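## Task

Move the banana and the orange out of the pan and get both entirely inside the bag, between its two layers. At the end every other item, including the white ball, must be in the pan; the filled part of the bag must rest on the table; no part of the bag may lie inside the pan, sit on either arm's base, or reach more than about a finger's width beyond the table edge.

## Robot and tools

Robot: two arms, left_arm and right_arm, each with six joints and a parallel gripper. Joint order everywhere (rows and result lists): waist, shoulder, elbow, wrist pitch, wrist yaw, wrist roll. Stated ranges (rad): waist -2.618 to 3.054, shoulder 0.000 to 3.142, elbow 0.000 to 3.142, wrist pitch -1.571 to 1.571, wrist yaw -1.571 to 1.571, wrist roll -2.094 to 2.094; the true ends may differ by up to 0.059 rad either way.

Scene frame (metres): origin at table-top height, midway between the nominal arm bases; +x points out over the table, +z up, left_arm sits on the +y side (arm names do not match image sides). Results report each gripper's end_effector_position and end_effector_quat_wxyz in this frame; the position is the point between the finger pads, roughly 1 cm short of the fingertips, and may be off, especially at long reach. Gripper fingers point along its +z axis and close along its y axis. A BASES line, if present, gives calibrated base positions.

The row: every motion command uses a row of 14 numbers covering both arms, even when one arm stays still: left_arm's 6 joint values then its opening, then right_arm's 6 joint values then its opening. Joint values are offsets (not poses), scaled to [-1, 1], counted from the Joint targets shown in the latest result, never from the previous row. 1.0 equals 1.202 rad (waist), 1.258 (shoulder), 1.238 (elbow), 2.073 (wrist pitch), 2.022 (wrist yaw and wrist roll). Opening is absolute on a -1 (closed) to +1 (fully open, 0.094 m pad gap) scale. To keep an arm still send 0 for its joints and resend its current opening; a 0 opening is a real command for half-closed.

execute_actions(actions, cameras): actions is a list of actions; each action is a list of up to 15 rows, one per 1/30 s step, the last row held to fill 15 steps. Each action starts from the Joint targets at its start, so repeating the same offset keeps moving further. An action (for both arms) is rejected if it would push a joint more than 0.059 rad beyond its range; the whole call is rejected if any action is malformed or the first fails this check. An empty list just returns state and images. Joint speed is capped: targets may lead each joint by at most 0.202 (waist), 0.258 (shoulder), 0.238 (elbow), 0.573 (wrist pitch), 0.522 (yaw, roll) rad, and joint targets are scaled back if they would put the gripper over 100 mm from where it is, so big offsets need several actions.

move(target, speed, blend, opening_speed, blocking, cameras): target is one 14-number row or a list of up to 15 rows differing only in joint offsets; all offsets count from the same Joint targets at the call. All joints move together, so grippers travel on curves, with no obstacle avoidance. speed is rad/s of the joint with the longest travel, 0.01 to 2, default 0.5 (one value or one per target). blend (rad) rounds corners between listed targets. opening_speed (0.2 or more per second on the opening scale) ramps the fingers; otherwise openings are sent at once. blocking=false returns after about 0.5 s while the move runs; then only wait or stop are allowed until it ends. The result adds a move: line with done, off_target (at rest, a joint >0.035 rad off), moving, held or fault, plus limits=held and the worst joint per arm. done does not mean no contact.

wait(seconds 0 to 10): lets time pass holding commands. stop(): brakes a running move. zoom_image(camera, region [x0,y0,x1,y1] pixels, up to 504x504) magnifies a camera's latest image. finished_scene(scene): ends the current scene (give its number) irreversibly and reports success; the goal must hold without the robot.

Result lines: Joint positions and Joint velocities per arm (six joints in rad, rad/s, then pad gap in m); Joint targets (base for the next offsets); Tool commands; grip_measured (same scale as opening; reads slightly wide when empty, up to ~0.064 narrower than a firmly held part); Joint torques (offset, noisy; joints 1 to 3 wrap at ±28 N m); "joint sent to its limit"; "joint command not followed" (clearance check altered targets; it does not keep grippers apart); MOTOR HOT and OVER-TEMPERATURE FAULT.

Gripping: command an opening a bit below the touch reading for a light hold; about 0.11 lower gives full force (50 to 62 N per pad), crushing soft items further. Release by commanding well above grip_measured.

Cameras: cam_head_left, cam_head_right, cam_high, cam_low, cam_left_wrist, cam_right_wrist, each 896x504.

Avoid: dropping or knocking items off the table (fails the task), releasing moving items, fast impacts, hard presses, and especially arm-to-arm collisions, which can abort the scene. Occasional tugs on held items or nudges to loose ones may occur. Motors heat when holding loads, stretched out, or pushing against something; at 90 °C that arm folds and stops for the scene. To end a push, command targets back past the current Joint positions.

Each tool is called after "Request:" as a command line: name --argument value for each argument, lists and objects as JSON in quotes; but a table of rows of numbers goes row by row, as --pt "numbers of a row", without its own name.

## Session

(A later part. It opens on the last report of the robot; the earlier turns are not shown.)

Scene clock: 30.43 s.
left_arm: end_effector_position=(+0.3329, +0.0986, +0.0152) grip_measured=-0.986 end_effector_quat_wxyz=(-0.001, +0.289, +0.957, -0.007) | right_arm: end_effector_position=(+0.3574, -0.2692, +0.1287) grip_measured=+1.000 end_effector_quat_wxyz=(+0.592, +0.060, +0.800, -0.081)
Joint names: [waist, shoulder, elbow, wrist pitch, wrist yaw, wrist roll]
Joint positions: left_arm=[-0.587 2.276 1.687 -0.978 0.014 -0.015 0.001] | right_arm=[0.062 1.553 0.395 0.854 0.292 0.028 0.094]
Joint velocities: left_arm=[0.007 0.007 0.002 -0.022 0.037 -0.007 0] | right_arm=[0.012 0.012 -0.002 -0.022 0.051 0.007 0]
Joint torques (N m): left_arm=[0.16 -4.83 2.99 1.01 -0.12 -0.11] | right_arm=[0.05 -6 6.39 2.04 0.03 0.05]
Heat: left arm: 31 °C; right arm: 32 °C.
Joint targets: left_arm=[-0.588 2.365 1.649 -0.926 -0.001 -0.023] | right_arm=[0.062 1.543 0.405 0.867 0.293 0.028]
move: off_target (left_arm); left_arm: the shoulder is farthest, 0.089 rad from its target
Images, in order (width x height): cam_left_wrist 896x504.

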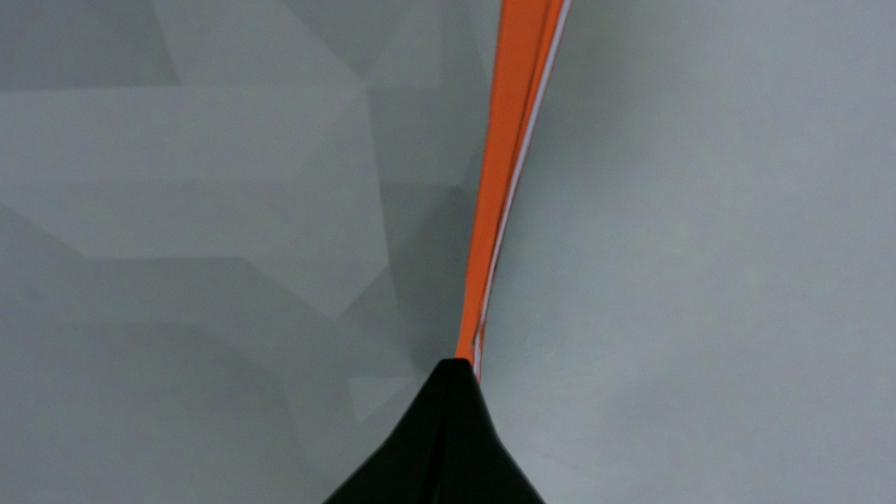

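Request:
move --target '[0,-0.1169,0.0945,-0.0777,0,0,-1,0,0,0,0,0,0,1]' --speed 0.12 --cameras '["cam_left_wrist","cam_low"]'

Request:
zoom_image --camera "cam_low" --region '[330, 290, 550, 390]'

Scene clock: 32.73 s.
left_arm: end_effector_position=(+0.3324, +0.0995, +0.0406) grip_measured=-0.987 end_effector_quat_wxyz=(-0.005, +0.289, +0.957, -0.004) | right_arm: end_effector_position=(+0.3574, -0.2692, +0.1287) grip_measured=+1.000 end_effector_quat_wxyz=(+0.592, +0.060, +0.800, -0.081)
Joint names: [waist, shoulder, elbow, wrist pitch, wrist yaw, wrist roll]
Joint positions: left_arm=[-0.587 2.251 1.749 -1.075 0.011 -0.015 0.001] | right_arm=[0.062 1.553 0.395 0.854 0.292 0.028 0.094]
Joint velocities: left_arm=[0.002 -0.012 -0.002 0.037 0.007 -0.007 -0.001] | right_arm=[0.002 -0.002 0.007 -0.095 -0.051 -0.051 0]
Joint torques (N m): left_arm=[0.17 -14.19 8.5 0.26 -0.11 -0.11] | right_arm=[0.05 -6.01 6.39 2.04 0.03 0.04]
Heat: left arm: 32 °C; right arm: 32 °C.
Joint targets: left_arm=[-0.588 2.218 1.767 -1.087 -0.001 -0.023] | right_arm=[0.062 1.543 0.405 0.867 0.293 0.028]
move: done
Images, in order (width x height): cam_low 896x504, cam_left_wrist 896x504.

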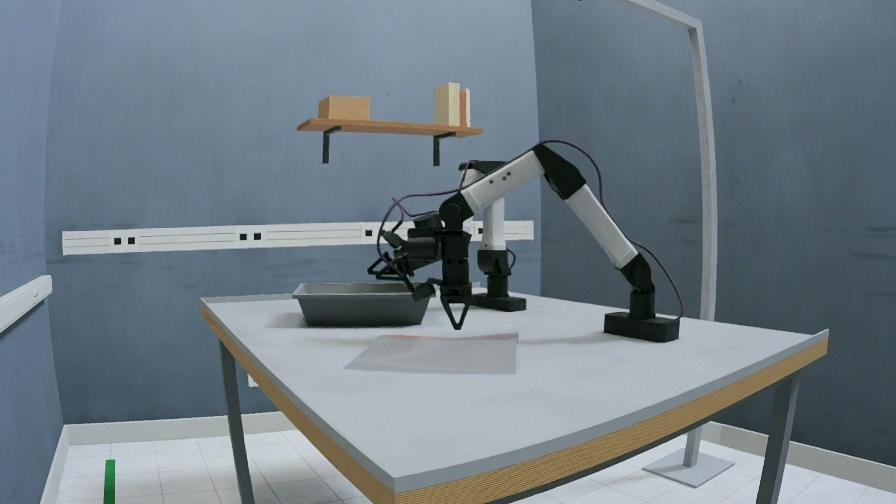

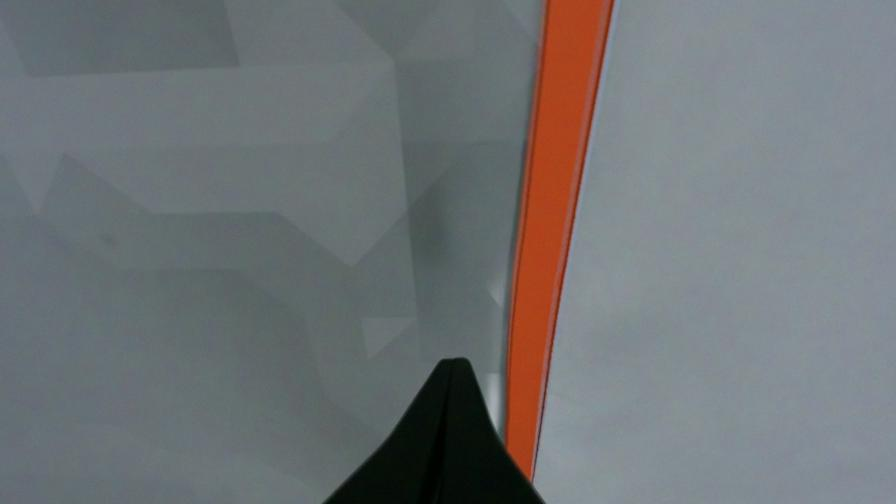

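Scaled by 2.291 from the camera's 896x504 image, which has a finer 1280x720 frame.

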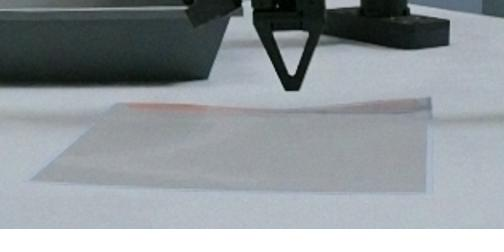

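Request:
wait --seconds 1 --cameras '["cam_left_wrist","cam_low","cam_head_right"]'

Request:
zoom_image --camera "cam_low" --region '[330, 290, 550, 390]'

Request:
zoom_image --camera "cam_left_wrist" --region '[460, 200, 660, 504]'

Scene clock: 33.97 s.
left_arm: end_effector_position=(+0.3323, +0.0996, +0.0406) grip_measured=-0.987 end_effector_quat_wxyz=(-0.005, +0.289, +0.957, -0.004) | right_arm: end_effector_position=(+0.3574, -0.2692, +0.1287) grip_measured=+1.000 end_effector_quat_wxyz=(+0.592, +0.060, +0.800, -0.081)
Joint names: [waist, shoulder, elbow, wrist pitch, wrist yaw, wrist roll]
Joint positions: left_arm=[-0.587 2.251 1.749 -1.076 0.011 -0.015 0.001] | right_arm=[0.062 1.553 0.395 0.854 0.292 0.028 0.094]
Joint velocities: left_arm=[-0.002 -0.017 -0.012 -0.007 -0.051 -0.066 0] | right_arm=[-0.007 0.007 -0.017 -0.022 0.051 -0.051 0]
Joint torques (N m): left_arm=[0.16 -14.23 8.5 0.26 -0.1 -0.11] | right_arm=[0.03 -6.01 6.38 2.04 0.03 0.04]
Heat: left arm: 32 °C; right arm: 32 °C.
Joint targets: left_arm=[-0.588 2.218 1.767 -1.087 -0.001 -0.023] | right_arm=[0.062 1.543 0.405 0.867 0.293 0.028]
Tool commands: left_gripper/opening=-1.0 right_gripper/opening=+1.0
wait: 1.00 s; at rest from the start
Images, in order (width x height): cam_head_right 896x504, cam_low 896x504, cam_left_wrist 896x504.

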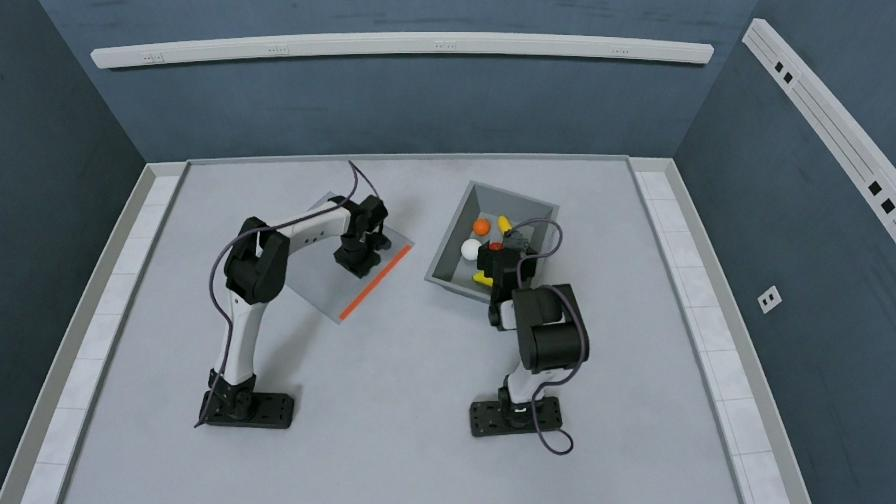

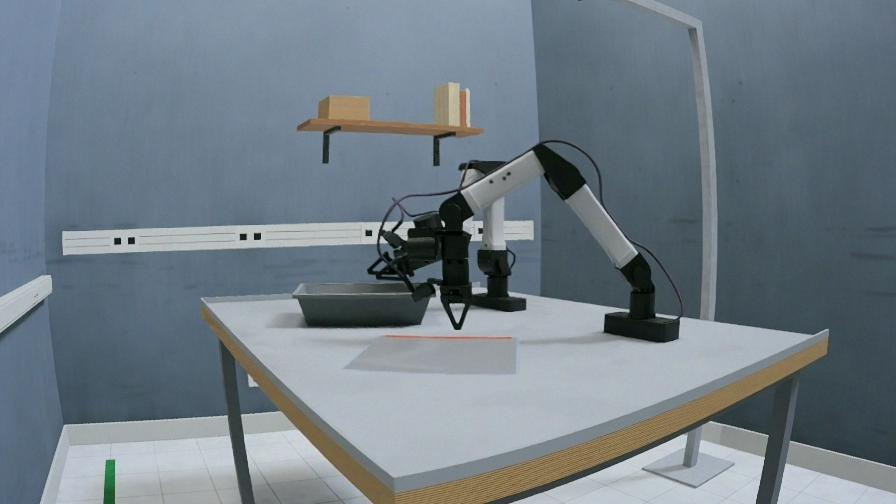

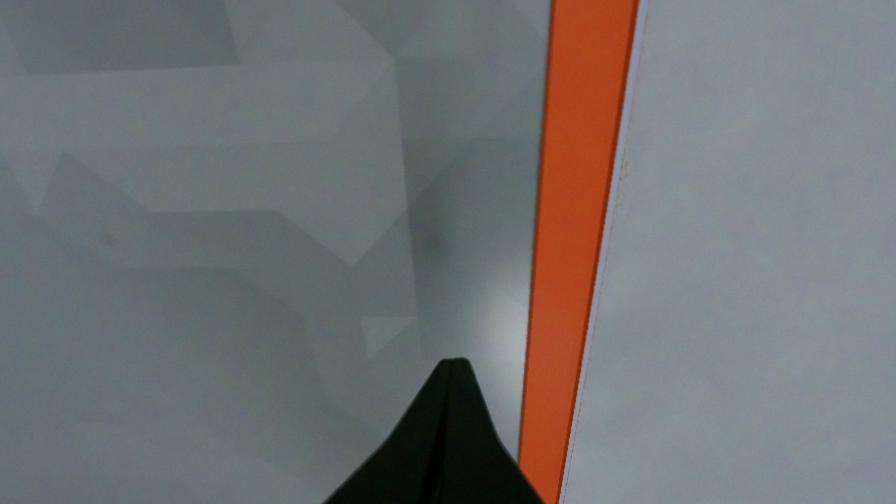

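Scaled by 2.291 from the camera's 896x504 image, which has a finer 1280x720 frame.

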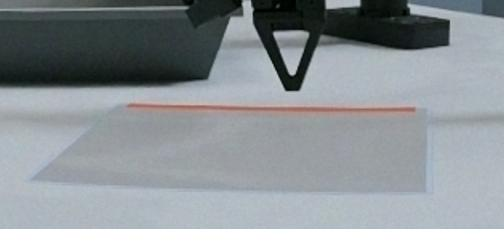

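Scaled by 1.658 from the camera's 896x504 image, which has a finer 1280x720 frame.

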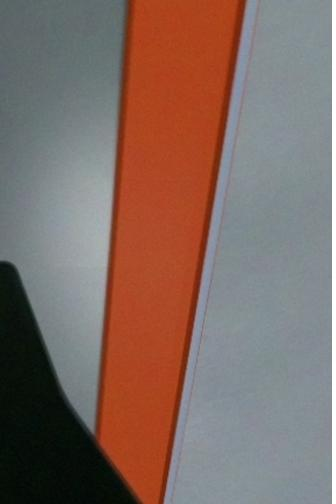

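Request:
move --pt "-0.0233 0 0 0 0 0 0 0 0 0 0 0 0 1" --pt "-0.0233 0.0572 -0.0646 0.0482 0 0 0 0 0 0 0 0 0 1" --pt "-0.0233 0.0787 -0.0848 0.0709 0 0 0 0 0 0 0 0 0 1" --speed '[0.2,0.15,0.1]' --cameras '["cam_left_wrist"]'

Request:
zoom_image --camera "cam_left_wrist" --region '[320, 320, 600, 480]'

Scene clock: 37.27 s.
left_arm: end_effector_position=(+0.3251, +0.0919, +0.0162) grip_measured=-0.001 end_effector_quat_wxyz=(-0.005, +0.301, +0.953, -0.003) | right_arm: end_effector_position=(+0.3574, -0.2692, +0.1287) grip_measured=+1.000 end_effector_quat_wxyz=(+0.592, +0.060, +0.800, -0.081)
Joint names: [waist, shoulder, elbow, wrist pitch, wrist yaw, wrist roll]
Joint positions: left_arm=[-0.612 2.275 1.688 -0.991 0.009 -0.015 0.047] | right_arm=[0.062 1.553 0.395 0.854 0.292 0.028 0.094]
Joint velocities: left_arm=[-0.002 0.012 0.002 -0.066 0.007 -0.007 0] | right_arm=[0.007 0.002 -0.017 0.007 -0.022 0.066 0]
Joint torques (N m): left_arm=[-0.08 -8.4 4.04 0.96 -0.08 -0.11] | right_arm=[0.02 -6.01 6.38 2.04 0.03 0.05]
Heat: left arm: 33 °C; right arm: 33 °C.
Joint targets: left_arm=[-0.616 2.317 1.662 -0.940 -0.001 -0.023] | right_arm=[0.062 1.543 0.405 0.867 0.293 0.028]
move: off_target (left_arm); left_arm: the wrist pitch is farthest, 0.051 rad from its target
Images, in order (width x height): cam_left_wrist 896x504.

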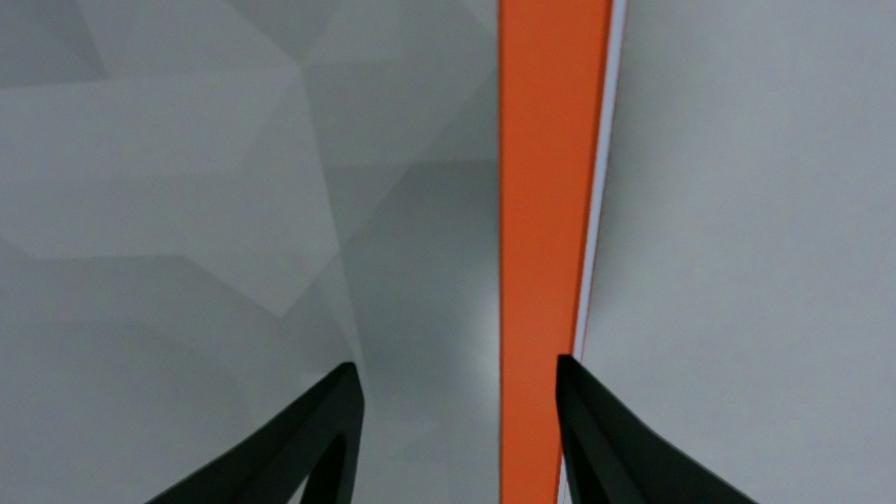

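Scaled by 1.800 from the camera's 896x504 image, which has a finer 1280x720 frame.

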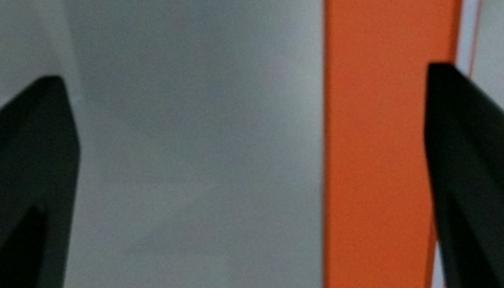

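Request:
move --target '[0,0.056,-0.012,0.006,0,0,0,0,0,0,0,0,0,1]' --speed 0.1 --cameras '[]'

Request:
move --target '[0,0,0,0,0,0,-1,0,0,0,0,0,0,1]' --speed 0.1 --opening_speed 0.25 --cameras '["cam_left_wrist"]'

Request:
zoom_image --camera "cam_left_wrist" --region '[380, 240, 560, 400]'

Scene clock: 38.63 s.
left_arm: end_effector_position=(+0.3245, +0.0923, +0.0145) grip_measured=-0.001 end_effector_quat_wxyz=(-0.007, +0.301, +0.953, -0.003) | right_arm: end_effector_position=(+0.3574, -0.2692, +0.1287) grip_measured=+1.000 end_effector_quat_wxyz=(+0.592, +0.060, +0.800, -0.081)
Joint names: [waist, shoulder, elbow, wrist pitch, wrist yaw, wrist roll]
Joint positions: left_arm=[-0.612 2.278 1.687 -0.99 0.009 -0.015 0.047] | right_arm=[0.062 1.553 0.395 0.854 0.292 0.028 0.094]
Joint velocities: left_arm=[-0.007 -0.012 0.002 -0.037 -0.037 0.037 0] | right_arm=[0.007 0.007 -0.007 -0.022 -0.022 0.051 0]
Joint torques (N m): left_arm=[-0.02 -3.19 2.74 1.09 -0.09 -0.11] | right_arm=[0.03 -6 6.39 2.04 0.03 0.04]
Heat: left arm: 33 °C; right arm: 33 °C.
Joint targets: left_arm=[-0.616 2.388 1.647 -0.928 -0.001 -0.023] | right_arm=[0.062 1.543 0.405 0.867 0.293 0.028]
move: off_target (left_arm); left_arm: the shoulder is farthest, 0.109 rad from its target
No camera images: "cameras" was empty.

Scene clock: 42.83 s.
left_arm: end_effector_position=(+0.3265, +0.0910, +0.0144) grip_measured=-0.984 end_effector_quat_wxyz=(-0.001, +0.302, +0.953, -0.003) | right_arm: end_effector_position=(+0.3574, -0.2692, +0.1287) grip_measured=+1.000 end_effector_quat_wxyz=(+0.592, +0.060, +0.800, -0.081)
Joint names: [waist, shoulder, elbow, wrist pitch, wrist yaw, wrist roll]
Joint positions: left_arm=[-0.614 2.278 1.687 -0.98 0.006 -0.015 0.001] | right_arm=[0.062 1.553 0.395 0.854 0.292 0.028 0.094]
Joint velocities: left_arm=[-0.012 -0.027 -0.007 0.007 0.022 -0.007 0] | right_arm=[-0.017 0.007 0.002 0.081 -0.037 0.007 0]
Joint torques (N m): left_arm=[0.02 -3.19 2.74 1.01 -0.05 -0.12] | right_arm=[0.03 -6.01 6.39 2.04 0.03 0.05]
Heat: left arm: 32 °C; right arm: 33 °C.
Joint targets: left_arm=[-0.616 2.388 1.647 -0.928 -0.001 -0.023] | right_arm=[0.062 1.543 0.405 0.867 0.293 0.028]
move: off_target (left_arm); left_arm: the shoulder is farthest, 0.110 rad from its target
Images, in order (width x height): cam_left_wrist 896x504.

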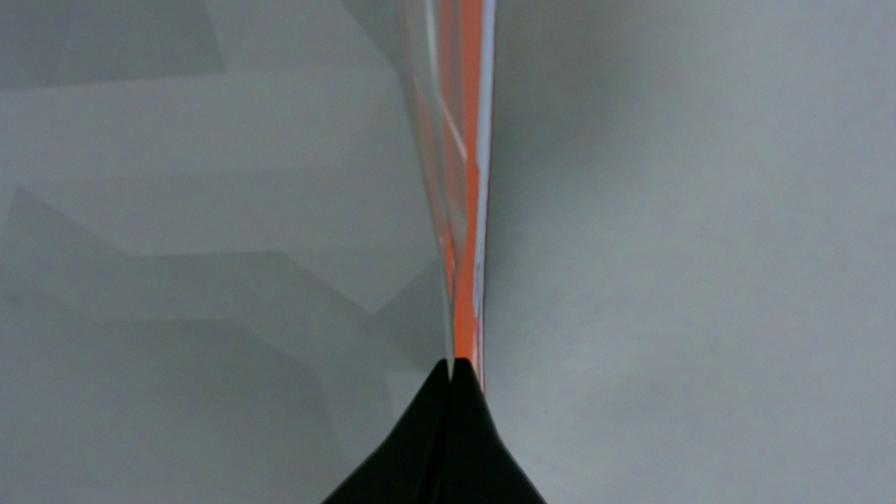

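Scaled by 2.800 from the camera's 896x504 image, which has a finer 1280x720 frame.

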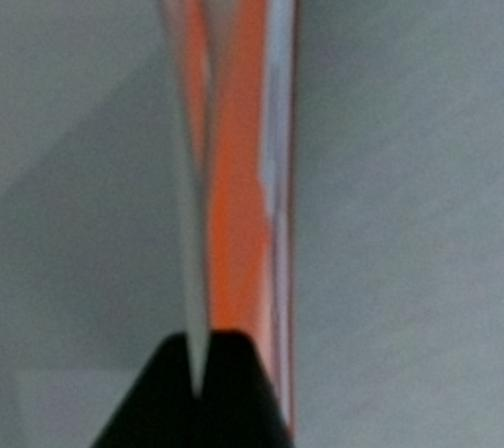

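Request:
move --pt "0 -0.065 0.012 -0.006 0 0 -1 0 0 0 0 0 0 1" --pt "0 -0.1351 0.0969 -0.0767 0 0 -1 0 0 0 0 0 0 1" --speed 0.12 --cameras '["cam_left_wrist","cam_low"]'

Request:
zoom_image --camera "cam_low" --region '[330, 290, 550, 390]'

Scene clock: 45.60 s.
left_arm: end_effector_position=(+0.3263, +0.0911, +0.0401) grip_measured=-0.984 end_effector_quat_wxyz=(-0.004, +0.302, +0.953, -0.002) | right_arm: end_effector_position=(+0.3574, -0.2692, +0.1287) grip_measured=+1.000 end_effector_quat_wxyz=(+0.592, +0.060, +0.800, -0.081)
Joint names: [waist, shoulder, elbow, wrist pitch, wrist yaw, wrist roll]
Joint positions: left_arm=[-0.614 2.252 1.748 -1.074 0.006 -0.015 0.001] | right_arm=[0.062 1.553 0.395 0.854 0.292 0.028 0.094]
Joint velocities: left_arm=[-0.002 0.002 -0.002 0.066 -0.022 -0.154 0] | right_arm=[-0.002 -0.002 0.007 0.051 0.007 -0.037 0]
Joint torques (N m): left_arm=[-0.01 -14.35 8.59 0.24 -0.06 -0.11] | right_arm=[0.03 -6 6.39 2.04 0.03 0.05]
Heat: left arm: 33 °C; right arm: 33 °C.
Joint targets: left_arm=[-0.616 2.218 1.767 -1.087 -0.001 -0.023] | right_arm=[0.062 1.543 0.405 0.867 0.293 0.028]
move: done
Images, in order (width x height): cam_low 896x504, cam_left_wrist 896x504.

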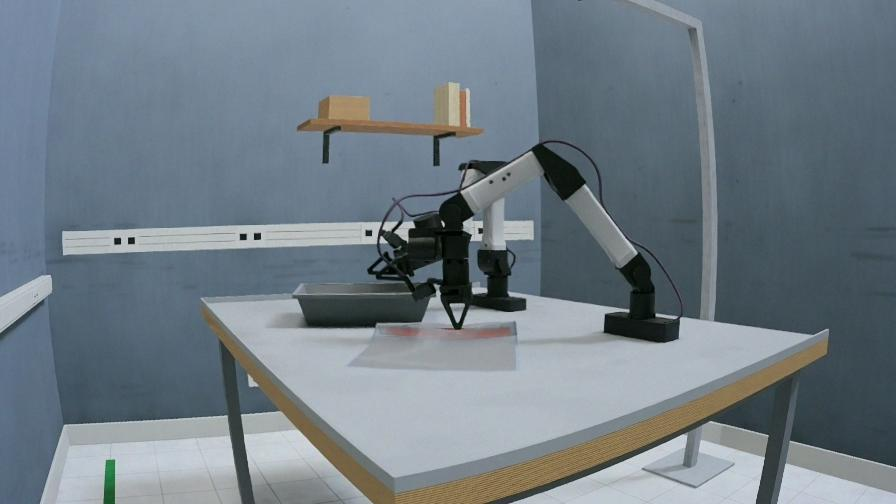

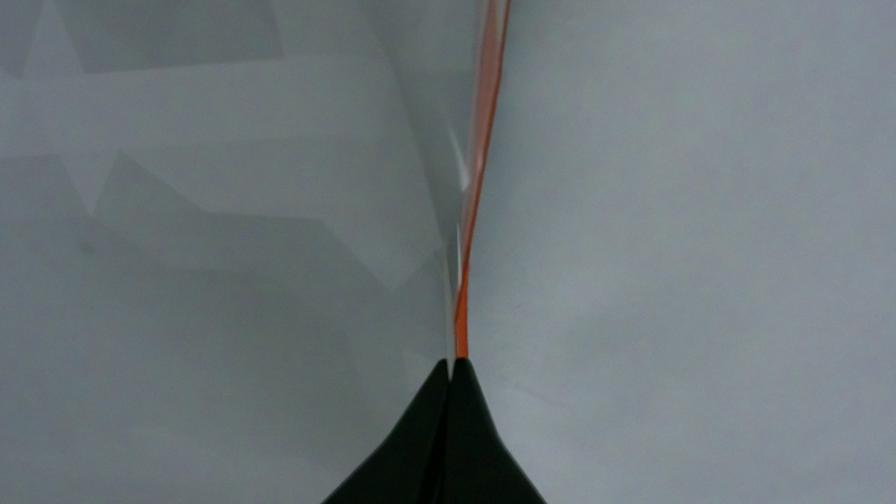

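Scaled by 2.291 from the camera's 896x504 image, which has a finer 1280x720 frame.

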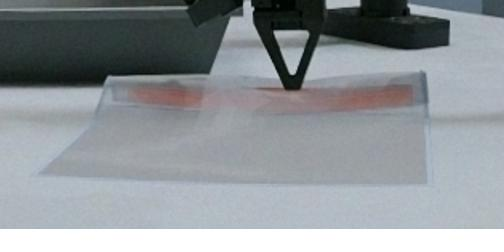

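Request:
move --pt "0 -0.012 0.10 -0.065 0 0 -1 0 0 0 0 0 0 1" --pt "0.0774 -0.0091 0.1454 -0.0984 0 0.0396 -1 0 0 0 0 0 0 1" --speed 0.15 --cameras '["cam_left_wrist","cam_low","cam_head_right","cam_right_wrist"]'

Request:
zoom_image --camera "cam_low" --region '[330, 270, 550, 390]'

Request:
zoom_image --camera "cam_head_right" --region '[260, 170, 440, 340]'

Scene clock: 48.23 s.
left_arm: end_effector_position=(+0.3494, +0.1220, +0.0890) grip_measured=-0.984 end_effector_quat_wxyz=(-0.011, +0.289, +0.957, +0.000) | right_arm: end_effector_position=(+0.3574, -0.2692, +0.1287) grip_measured=+1.000 end_effector_quat_wxyz=(+0.592, +0.060, +0.800, -0.081)
Joint names: [waist, shoulder, elbow, wrist pitch, wrist yaw, wrist roll]
Joint positions: left_arm=[-0.524 2.24 1.926 -1.278 0.006 0.048 0.001] | right_arm=[0.062 1.553 0.395 0.854 0.292 0.028 0.094]
Joint velocities: left_arm=[-0.002 0.002 0.007 -0.051 -0.022 -0.037 0.001] | right_arm=[-0.007 0.012 -0.017 -0.022 0.007 0.022 0]
Joint torques (N m): left_arm=[0.34 -14.43 8.95 0.22 -0.05 0.06] | right_arm=[0.03 -6 6.41 2.03 0.03 0.05]
Heat: left arm: 35 °C; right arm: 34 °C.
Joint targets: left_arm=[-0.523 2.206 1.947 -1.291 -0.001 0.057] | right_arm=[0.062 1.543 0.405 0.867 0.293 0.028]
move: done
Images, in order (width x height): cam_head_right 896x504, cam_low 896x504, cam_left_wrist 896x504, cam_right_wrist 896x504.

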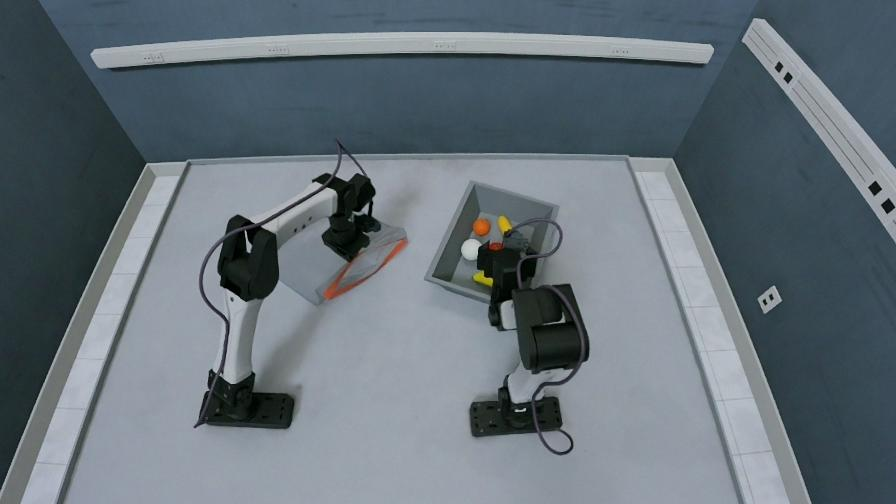

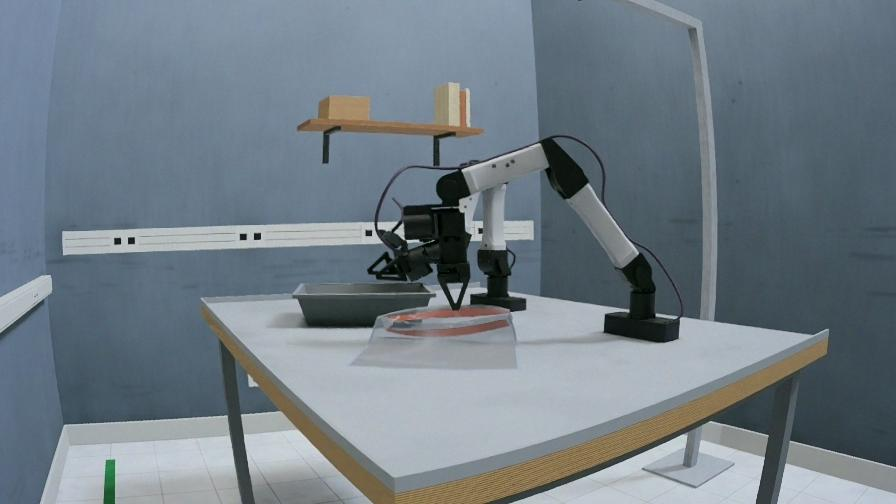

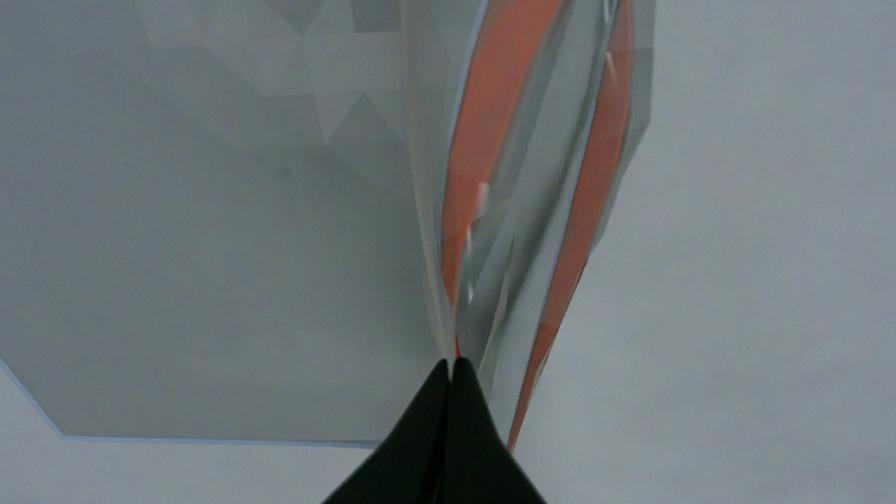

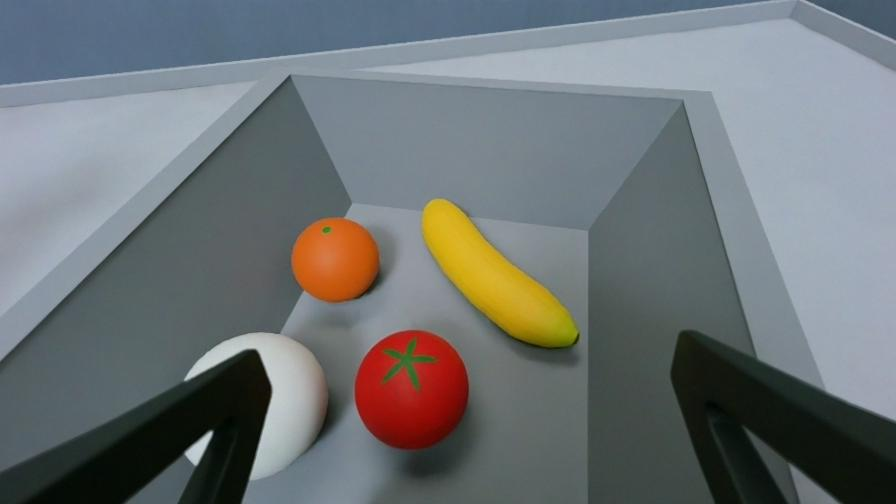

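Scaled by 2.291 from the camera's 896x504 image, which has a finer 1280x720 frame.

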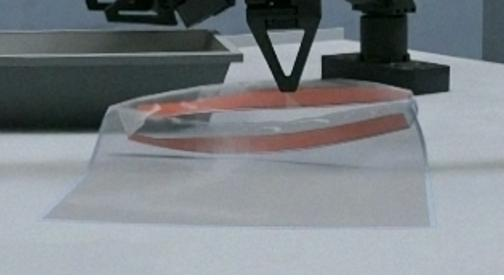

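Scaled by 2.800 from the camera's 896x504 image, which has a finer 1280x720 frame.

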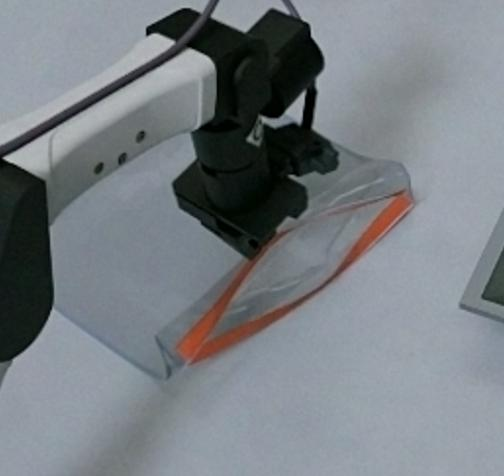

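Request:
move --target '[0,-0.016,0.004,-0.002,0,0,-1,0,0,0,0,0,0,1]' --speed 0.15 --cameras '["cam_low"]'

Request:
zoom_image --camera "cam_low" --region '[330, 270, 550, 390]'

Scene clock: 49.33 s.
left_arm: end_effector_position=(+0.3503, +0.1215, +0.0979) grip_measured=-0.984 end_effector_quat_wxyz=(-0.002, +0.290, +0.957, -0.002) | right_arm: end_effector_position=(+0.3574, -0.2692, +0.1287) grip_measured=+1.000 end_effector_quat_wxyz=(+0.592, +0.060, +0.800, -0.081)
Joint names: [waist, shoulder, elbow, wrist pitch, wrist yaw, wrist roll]
Joint positions: left_arm=[-0.524 2.222 1.931 -1.284 0.006 0.049 0.001] | right_arm=[0.062 1.553 0.395 0.854 0.292 0.028 0.094]
Joint velocities: left_arm=[-0.002 0.007 -0.017 -0.037 0.051 0.007 0] | right_arm=[0.012 0.012 -0.022 -0.037 0.037 0.066 0]
Joint torques (N m): left_arm=[0.32 -14.45 8.98 0.28 -0.05 0.03] | right_arm=[0.05 -6.01 6.39 2.03 0.03 0.04]
Heat: left arm: 36 °C; right arm: 34 °C.
Joint targets: left_arm=[-0.523 2.186 1.952 -1.295 -0.001 0.057] | right_arm=[0.062 1.543 0.405 0.867 0.293 0.028]
move: off_target (left_arm); left_arm: the shoulder is farthest, 0.036 rad from its target
Images, in order (width x height): cam_low 896x504.

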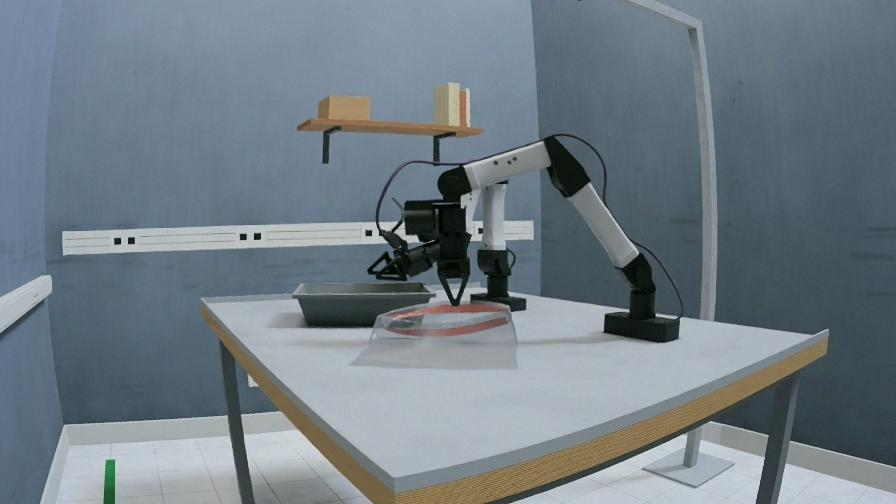

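Scaled by 2.291 from the camera's 896x504 image, which has a finer 1280x720 frame.

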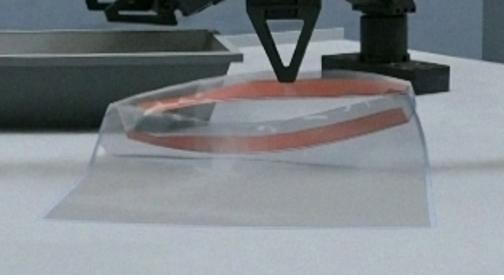

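Request:
move --target '[0,0,0,0,0,0,-1,-0.1,0.2043,0.723,-0.5147,-0.145,-0.2,1]' --speed 1.2 --cameras '[]'

Scene clock: 54.60 s.
left_arm: end_effector_position=(+0.3503, +0.1215, +0.0979) grip_measured=-0.984 end_effector_quat_wxyz=(-0.003, +0.290, +0.957, -0.002) | right_arm: end_effector_position=(+0.4634, -0.2690, +0.1638) grip_measured=+1.000 end_effector_quat_wxyz=(+0.405, -0.157, +0.897, -0.084)
Joint names: [waist, shoulder, elbow, wrist pitch, wrist yaw, wrist roll]
Joint positions: left_arm=[-0.524 2.222 1.931 -1.284 0.006 0.049 0.001] | right_arm=[-0.053 1.789 1.273 -0.202 0.007 -0.371 0.094]
Joint velocities: left_arm=[0.002 -0.012 -0.007 0.022 0.007 0.007 0] | right_arm=[0.012 0.002 0.017 -0.007 -0.022 -0.022 0]
Joint torques (N m): left_arm=[0.28 -14.5 8.99 0.27 -0.05 0.03] | right_arm=[-0.46 -7.98 9.74 1.74 -0.1 -0.03]
Heat: left arm: 37 °C; right arm: 34 °C.
Joint targets: left_arm=[-0.523 2.186 1.952 -1.295 -0.001 0.057] | right_arm=[-0.058 1.801 1.300 -0.199 0.000 -0.377]
move: off_target (left_arm); left_arm: the shoulder is farthest, 0.036 rad from its target
No camera images: "cameras" was empty.

Request:
move --target '[0,0,0,0,0,0,-1,-0.0815,0.3768,0.6365,-0.4197,0,-0.099,0.3]' --speed 1.0 --cameras '["cam_right_wrist","cam_low"]'

Scene clock: 63.70 s.
left_arm: end_effector_position=(+0.3502, +0.1216, +0.0979) grip_measured=-0.984 end_effector_quat_wxyz=(-0.003, +0.290, +0.957, -0.002) | right_arm: end_effector_position=(+0.4679, -0.3191, +0.1150) grip_measured=+0.301 end_effector_quat_wxyz=(+0.141, -0.221, +0.964, -0.053)
Joint names: [waist, shoulder, elbow, wrist pitch, wrist yaw, wrist roll]
Joint positions: left_arm=[-0.524 2.222 1.931 -1.284 0.006 0.049 0.001] | right_arm=[-0.152 2.261 2.059 -1.067 0.005 -0.571 0.061]
Joint velocities: left_arm=[0.002 0.017 -0.002 -0.037 -0.007 0.066 0.001] | right_arm=[-0.007 -0.007 -0.007 0.007 -0.037 0.037 0]
Joint torques (N m): left_arm=[0.34 -14.49 8.96 0.27 -0.05 0.03] | right_arm=[-0.39 -10.99 9.33 0.78 -0.1 -0.01]
Heat: left arm: 39 °C; right arm: 34 °C.
Joint targets: left_arm=[-0.523 2.186 1.952 -1.295 -0.001 0.057] | right_arm=[-0.156 2.274 2.088 -1.070 0.000 -0.577]
move: off_target (left_arm); left_arm: the shoulder is farthest, 0.036 rad from its target
Images, in order (width x height): cam_low 896x504, cam_right_wrist 896x504.

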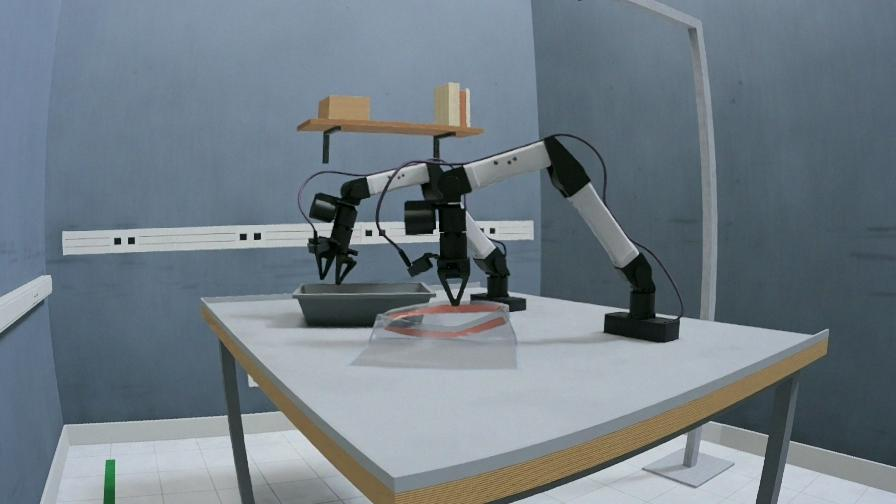

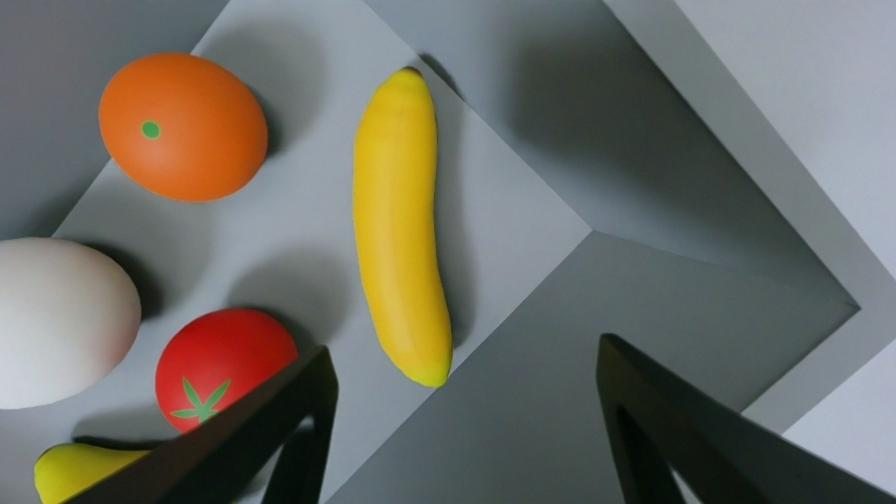

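Request:
move --target '[0,0,0,0,0,0,-1,0.0358,0.0334,-0.1575,0.1076,0,0,0.3]' --speed 0.5 --cameras '["cam_right_wrist"]'

Scene clock: 66.43 s.
left_arm: end_effector_position=(+0.3502, +0.1216, +0.0979) grip_measured=-0.984 end_effector_quat_wxyz=(-0.003, +0.290, +0.957, -0.002) | right_arm: end_effector_position=(+0.4729, -0.3008, +0.0503) grip_measured=+0.301 end_effector_quat_wxyz=(+0.135, -0.239, +0.960, -0.048)
Joint names: [waist, shoulder, elbow, wrist pitch, wrist yaw, wrist roll]
Joint positions: left_arm=[-0.524 2.222 1.931 -1.284 0.006 0.049 0.001] | right_arm=[-0.115 2.312 1.891 -0.861 0.005 -0.572 0.061]
Joint velocities: left_arm=[-0.017 -0.012 0.002 0.095 0.007 0.022 0] | right_arm=[-0.007 0.017 -0.012 -0.022 -0.051 0.066 0]
Joint torques (N m): left_arm=[0.32 -14.48 8.96 0.27 -0.06 0.03] | right_arm=[0.32 -12.01 6.71 0.98 -0.1 0.01]
Heat: left arm: 40 °C; right arm: 35 °C.
Joint targets: left_arm=[-0.523 2.186 1.952 -1.295 -0.001 0.057] | right_arm=[-0.113 2.316 1.893 -0.846 0.000 -0.577]
move: off_target (left_arm); left_arm: the shoulder is farthest, 0.036 rad from its target
Images, in order (width x height): cam_right_wrist 896x504.

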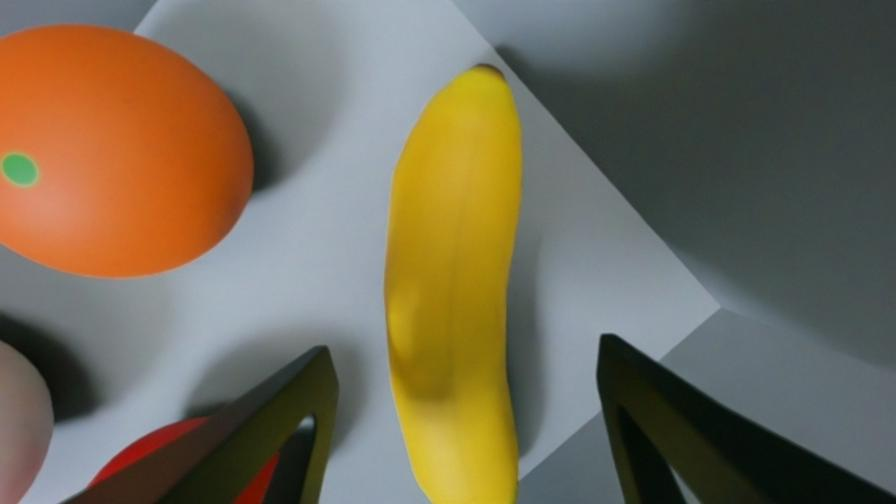

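Request:
move --target '[0,0,0,0,0,0,-1,0.0033,0.0199,-0.0767,0.0671,0,0,0.3]' --speed 0.2 --cameras '["cam_right_wrist"]'

Scene clock: 69.60 s.
left_arm: end_effector_position=(+0.3502, +0.1216, +0.0979) grip_measured=-0.984 end_effector_quat_wxyz=(-0.003, +0.290, +0.957, -0.002) | right_arm: end_effector_position=(+0.4783, -0.3012, +0.0256) grip_measured=+0.301 end_effector_quat_wxyz=(+0.153, -0.239, +0.957, -0.054)
Joint names: [waist, shoulder, elbow, wrist pitch, wrist yaw, wrist roll]
Joint positions: left_arm=[-0.524 2.222 1.931 -1.284 0.006 0.049 0.001] | right_arm=[-0.115 2.326 1.803 -0.723 0.004 -0.572 0.061]
Joint velocities: left_arm=[-0.002 0.007 -0.007 -0.081 -0.037 -0.007 0.001] | right_arm=[-0.007 0.007 0.017 -0.095 0.007 0.022 0.001]
Joint torques (N m): left_arm=[0.29 -14.5 8.98 0.27 -0.05 0.03] | right_arm=[0.64 -11.03 5.97 1.06 -0.09 0.01]
Heat: left arm: 41 °C; right arm: 37 °C.
Joint targets: left_arm=[-0.523 2.186 1.952 -1.295 -0.001 0.057] | right_arm=[-0.109 2.342 1.798 -0.707 0.000 -0.577]
move: off_target (left_arm); left_arm: the shoulder is farthest, 0.036 rad from its target
Images, in order (width x height): cam_right_wrist 896x504.

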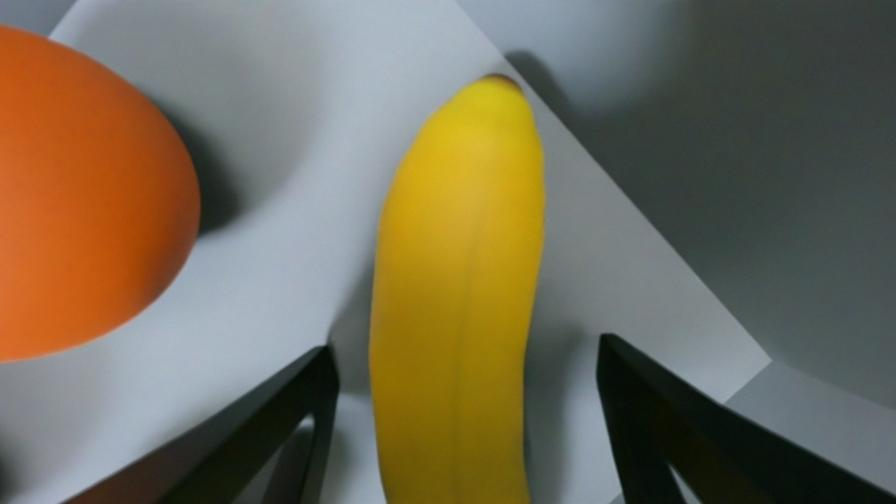

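Request:
move --target '[0,0,0,0,0,0,-1,0.010,0.0095,-0.0065,0.004,0,0,0.3]' --speed 0.15 --cameras '["cam_right_wrist"]'

Scene clock: 70.57 s.
left_arm: end_effector_position=(+0.3502, +0.1216, +0.0979) grip_measured=-0.984 end_effector_quat_wxyz=(-0.003, +0.290, +0.957, -0.002) | right_arm: end_effector_position=(+0.4805, -0.2970, +0.0253) grip_measured=+0.301 end_effector_quat_wxyz=(+0.157, -0.243, +0.956, -0.055)
Joint names: [waist, shoulder, elbow, wrist pitch, wrist yaw, wrist roll]
Joint positions: left_arm=[-0.524 2.222 1.931 -1.284 0.006 0.049 0.001] | right_arm=[-0.107 2.326 1.799 -0.71 0.004 -0.572 0.061]
Joint velocities: left_arm=[-0.017 -0.007 0.002 -0.11 0.007 -0.081 0] | right_arm=[-0.012 -0.007 -0.002 -0.007 -0.007 -0.066 0.001]
Joint torques (N m): left_arm=[0.31 -14.49 8.96 0.27 -0.04 0.02] | right_arm=[1.02 -9.99 5.6 1.02 -0.1 0.01]
Heat: left arm: 41 °C; right arm: 37 °C.
Joint targets: left_arm=[-0.523 2.186 1.952 -1.295 -0.001 0.057] | right_arm=[-0.097 2.354 1.790 -0.699 0.000 -0.577]
move: off_target (left_arm); left_arm: the shoulder is farthest, 0.036 rad from its target
Images, in order (width x height): cam_right_wrist 896x504.

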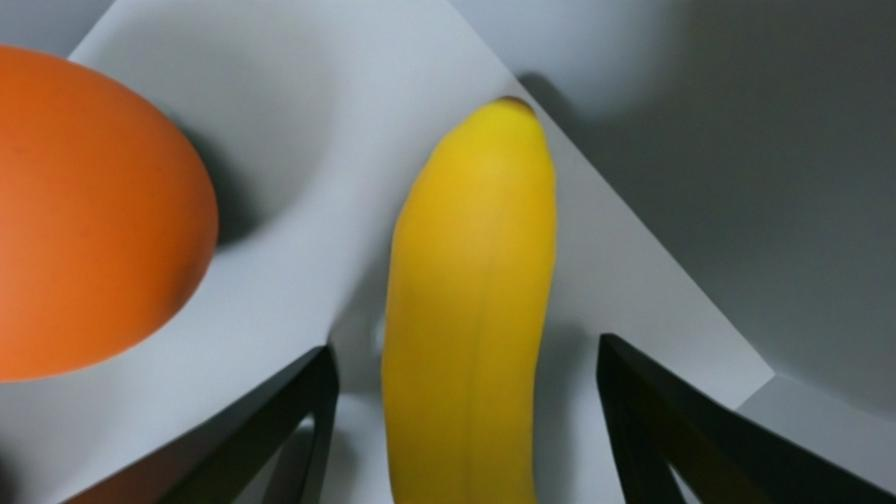

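Request:
move --target '[0,0,0,0,0,0,-1,0,0.009,-0.004,0.003,0,0,0.3]' --speed 0.15 --cameras '[]'

Scene clock: 71.50 s.
left_arm: end_effector_position=(+0.3502, +0.1216, +0.0979) grip_measured=-0.984 end_effector_quat_wxyz=(-0.003, +0.290, +0.957, -0.002) | right_arm: end_effector_position=(+0.4805, -0.2970, +0.0248) grip_measured=+0.301 end_effector_quat_wxyz=(+0.157, -0.243, +0.956, -0.055)
Joint names: [waist, shoulder, elbow, wrist pitch, wrist yaw, wrist roll]
Joint positions: left_arm=[-0.524 2.222 1.931 -1.284 0.006 0.049 0.001] | right_arm=[-0.107 2.327 1.799 -0.709 0.004 -0.572 0.061]
Joint velocities: left_arm=[-0.002 -0.012 -0.007 -0.037 0.037 0.022 -0.001] | right_arm=[-0.027 0.002 -0.007 -0.007 -0.007 -0.095 -0.001]
Joint torques (N m): left_arm=[0.31 -14.52 8.96 0.26 -0.06 0.02] | right_arm=[1.01 -9.1 5.12 1.09 -0.1 0.01]
Heat: left arm: 41 °C; right arm: 37 °C.
Joint targets: left_arm=[-0.523 2.186 1.952 -1.295 -0.001 0.057] | right_arm=[-0.097 2.365 1.785 -0.693 0.000 -0.577]
move: off_target (left_arm, right_arm); left_arm: the shoulder is farthest, 0.036 rad from its target; right_arm: the shoulder is farthest, 0.039 rad from its target
No camera images: "cameras" was empty.

Request:
move --target '[0,0,0,0,0,0,-1,0,-0.022,0.006,-0.004,0,0,0.3]' --speed 0.15 --cameras '[]'

Request:
move --target '[0,0,0,0,0,0,-1,0,0,0,0,0,0,-0.5]' --speed 0.15 --opening_speed 0.5 --cameras '["cam_right_wrist"]'

Scene clock: 72.80 s.
left_arm: end_effector_position=(+0.3502, +0.1216, +0.0979) grip_measured=-0.984 end_effector_quat_wxyz=(-0.003, +0.290, +0.957, -0.002) | right_arm: end_effector_position=(+0.4805, -0.2970, +0.0248) grip_measured=+0.301 end_effector_quat_wxyz=(+0.157, -0.243, +0.956, -0.055)
Joint names: [waist, shoulder, elbow, wrist pitch, wrist yaw, wrist roll]
Joint positions: left_arm=[-0.524 2.222 1.931 -1.284 0.006 0.049 0.001] | right_arm=[-0.107 2.327 1.799 -0.709 0.004 -0.572 0.061]
Joint velocities: left_arm=[-0.002 -0.022 -0.007 -0.051 0.037 -0.022 0] | right_arm=[-0.007 0.012 -0.012 -0.066 0.037 -0.051 0]
Joint torques (N m): left_arm=[0.31 -14.52 8.92 0.27 -0.05 0.02] | right_arm=[0.99 -11.54 5.82 0.99 -0.1 0.01]
Heat: left arm: 42 °C; right arm: 37 °C.
Joint targets: left_arm=[-0.523 2.186 1.952 -1.295 -0.001 0.057] | right_arm=[-0.097 2.337 1.792 -0.701 0.000 -0.577]
move: off_target (left_arm); left_arm: the shoulder is farthest, 0.036 rad from its target
No camera images: "cameras" was empty.

Scene clock: 74.67 s.
left_arm: end_effector_position=(+0.3502, +0.1216, +0.0979) grip_measured=-0.984 end_effector_quat_wxyz=(-0.003, +0.290, +0.957, -0.002) | right_arm: end_effector_position=(+0.4807, -0.2947, +0.0248) grip_measured=-0.441 end_effector_quat_wxyz=(+0.157, -0.244, +0.955, -0.053)
Joint names: [waist, shoulder, elbow, wrist pitch, wrist yaw, wrist roll]
Joint positions: left_arm=[-0.524 2.222 1.931 -1.284 0.006 0.049 0.001] | right_arm=[-0.104 2.327 1.799 -0.709 0.001 -0.572 0.026]
Joint velocities: left_arm=[-0.007 0.012 0.007 0.081 -0.066 0.037 0.001] | right_arm=[-0.017 -0.002 -0.012 0.007 0.095 -0.037 -0.001]
Joint torques (N m): left_arm=[0.29 -14.52 8.96 0.27 -0.05 0.03] | right_arm=[0.65 -11.52 5.83 0.99 -0.07 0.01]
Heat: left arm: 42 °C; right arm: 37 °C.
Joint targets: left_arm=[-0.523 2.186 1.952 -1.295 -0.001 0.057] | right_arm=[-0.097 2.337 1.792 -0.701 0.000 -0.577]
move: off_target (left_arm); left_arm: the shoulder is farthest, 0.036 rad from its target
Images, in order (width x height): cam_right_wrist 896x504.

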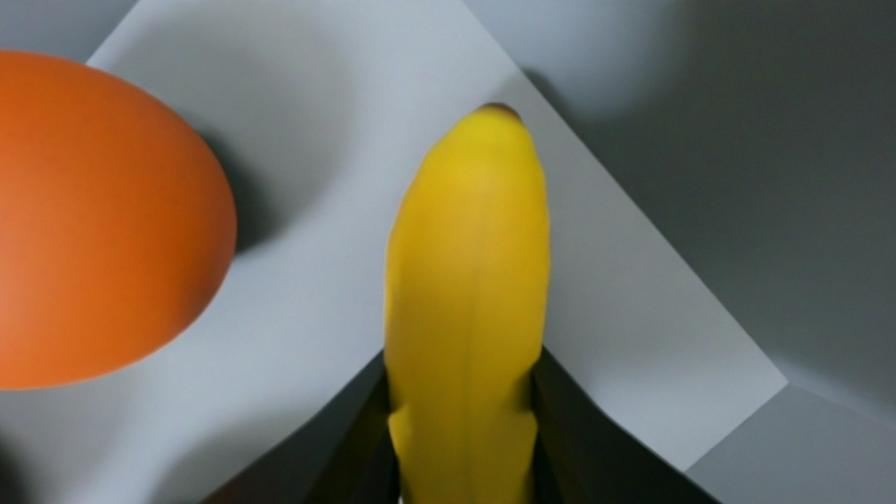

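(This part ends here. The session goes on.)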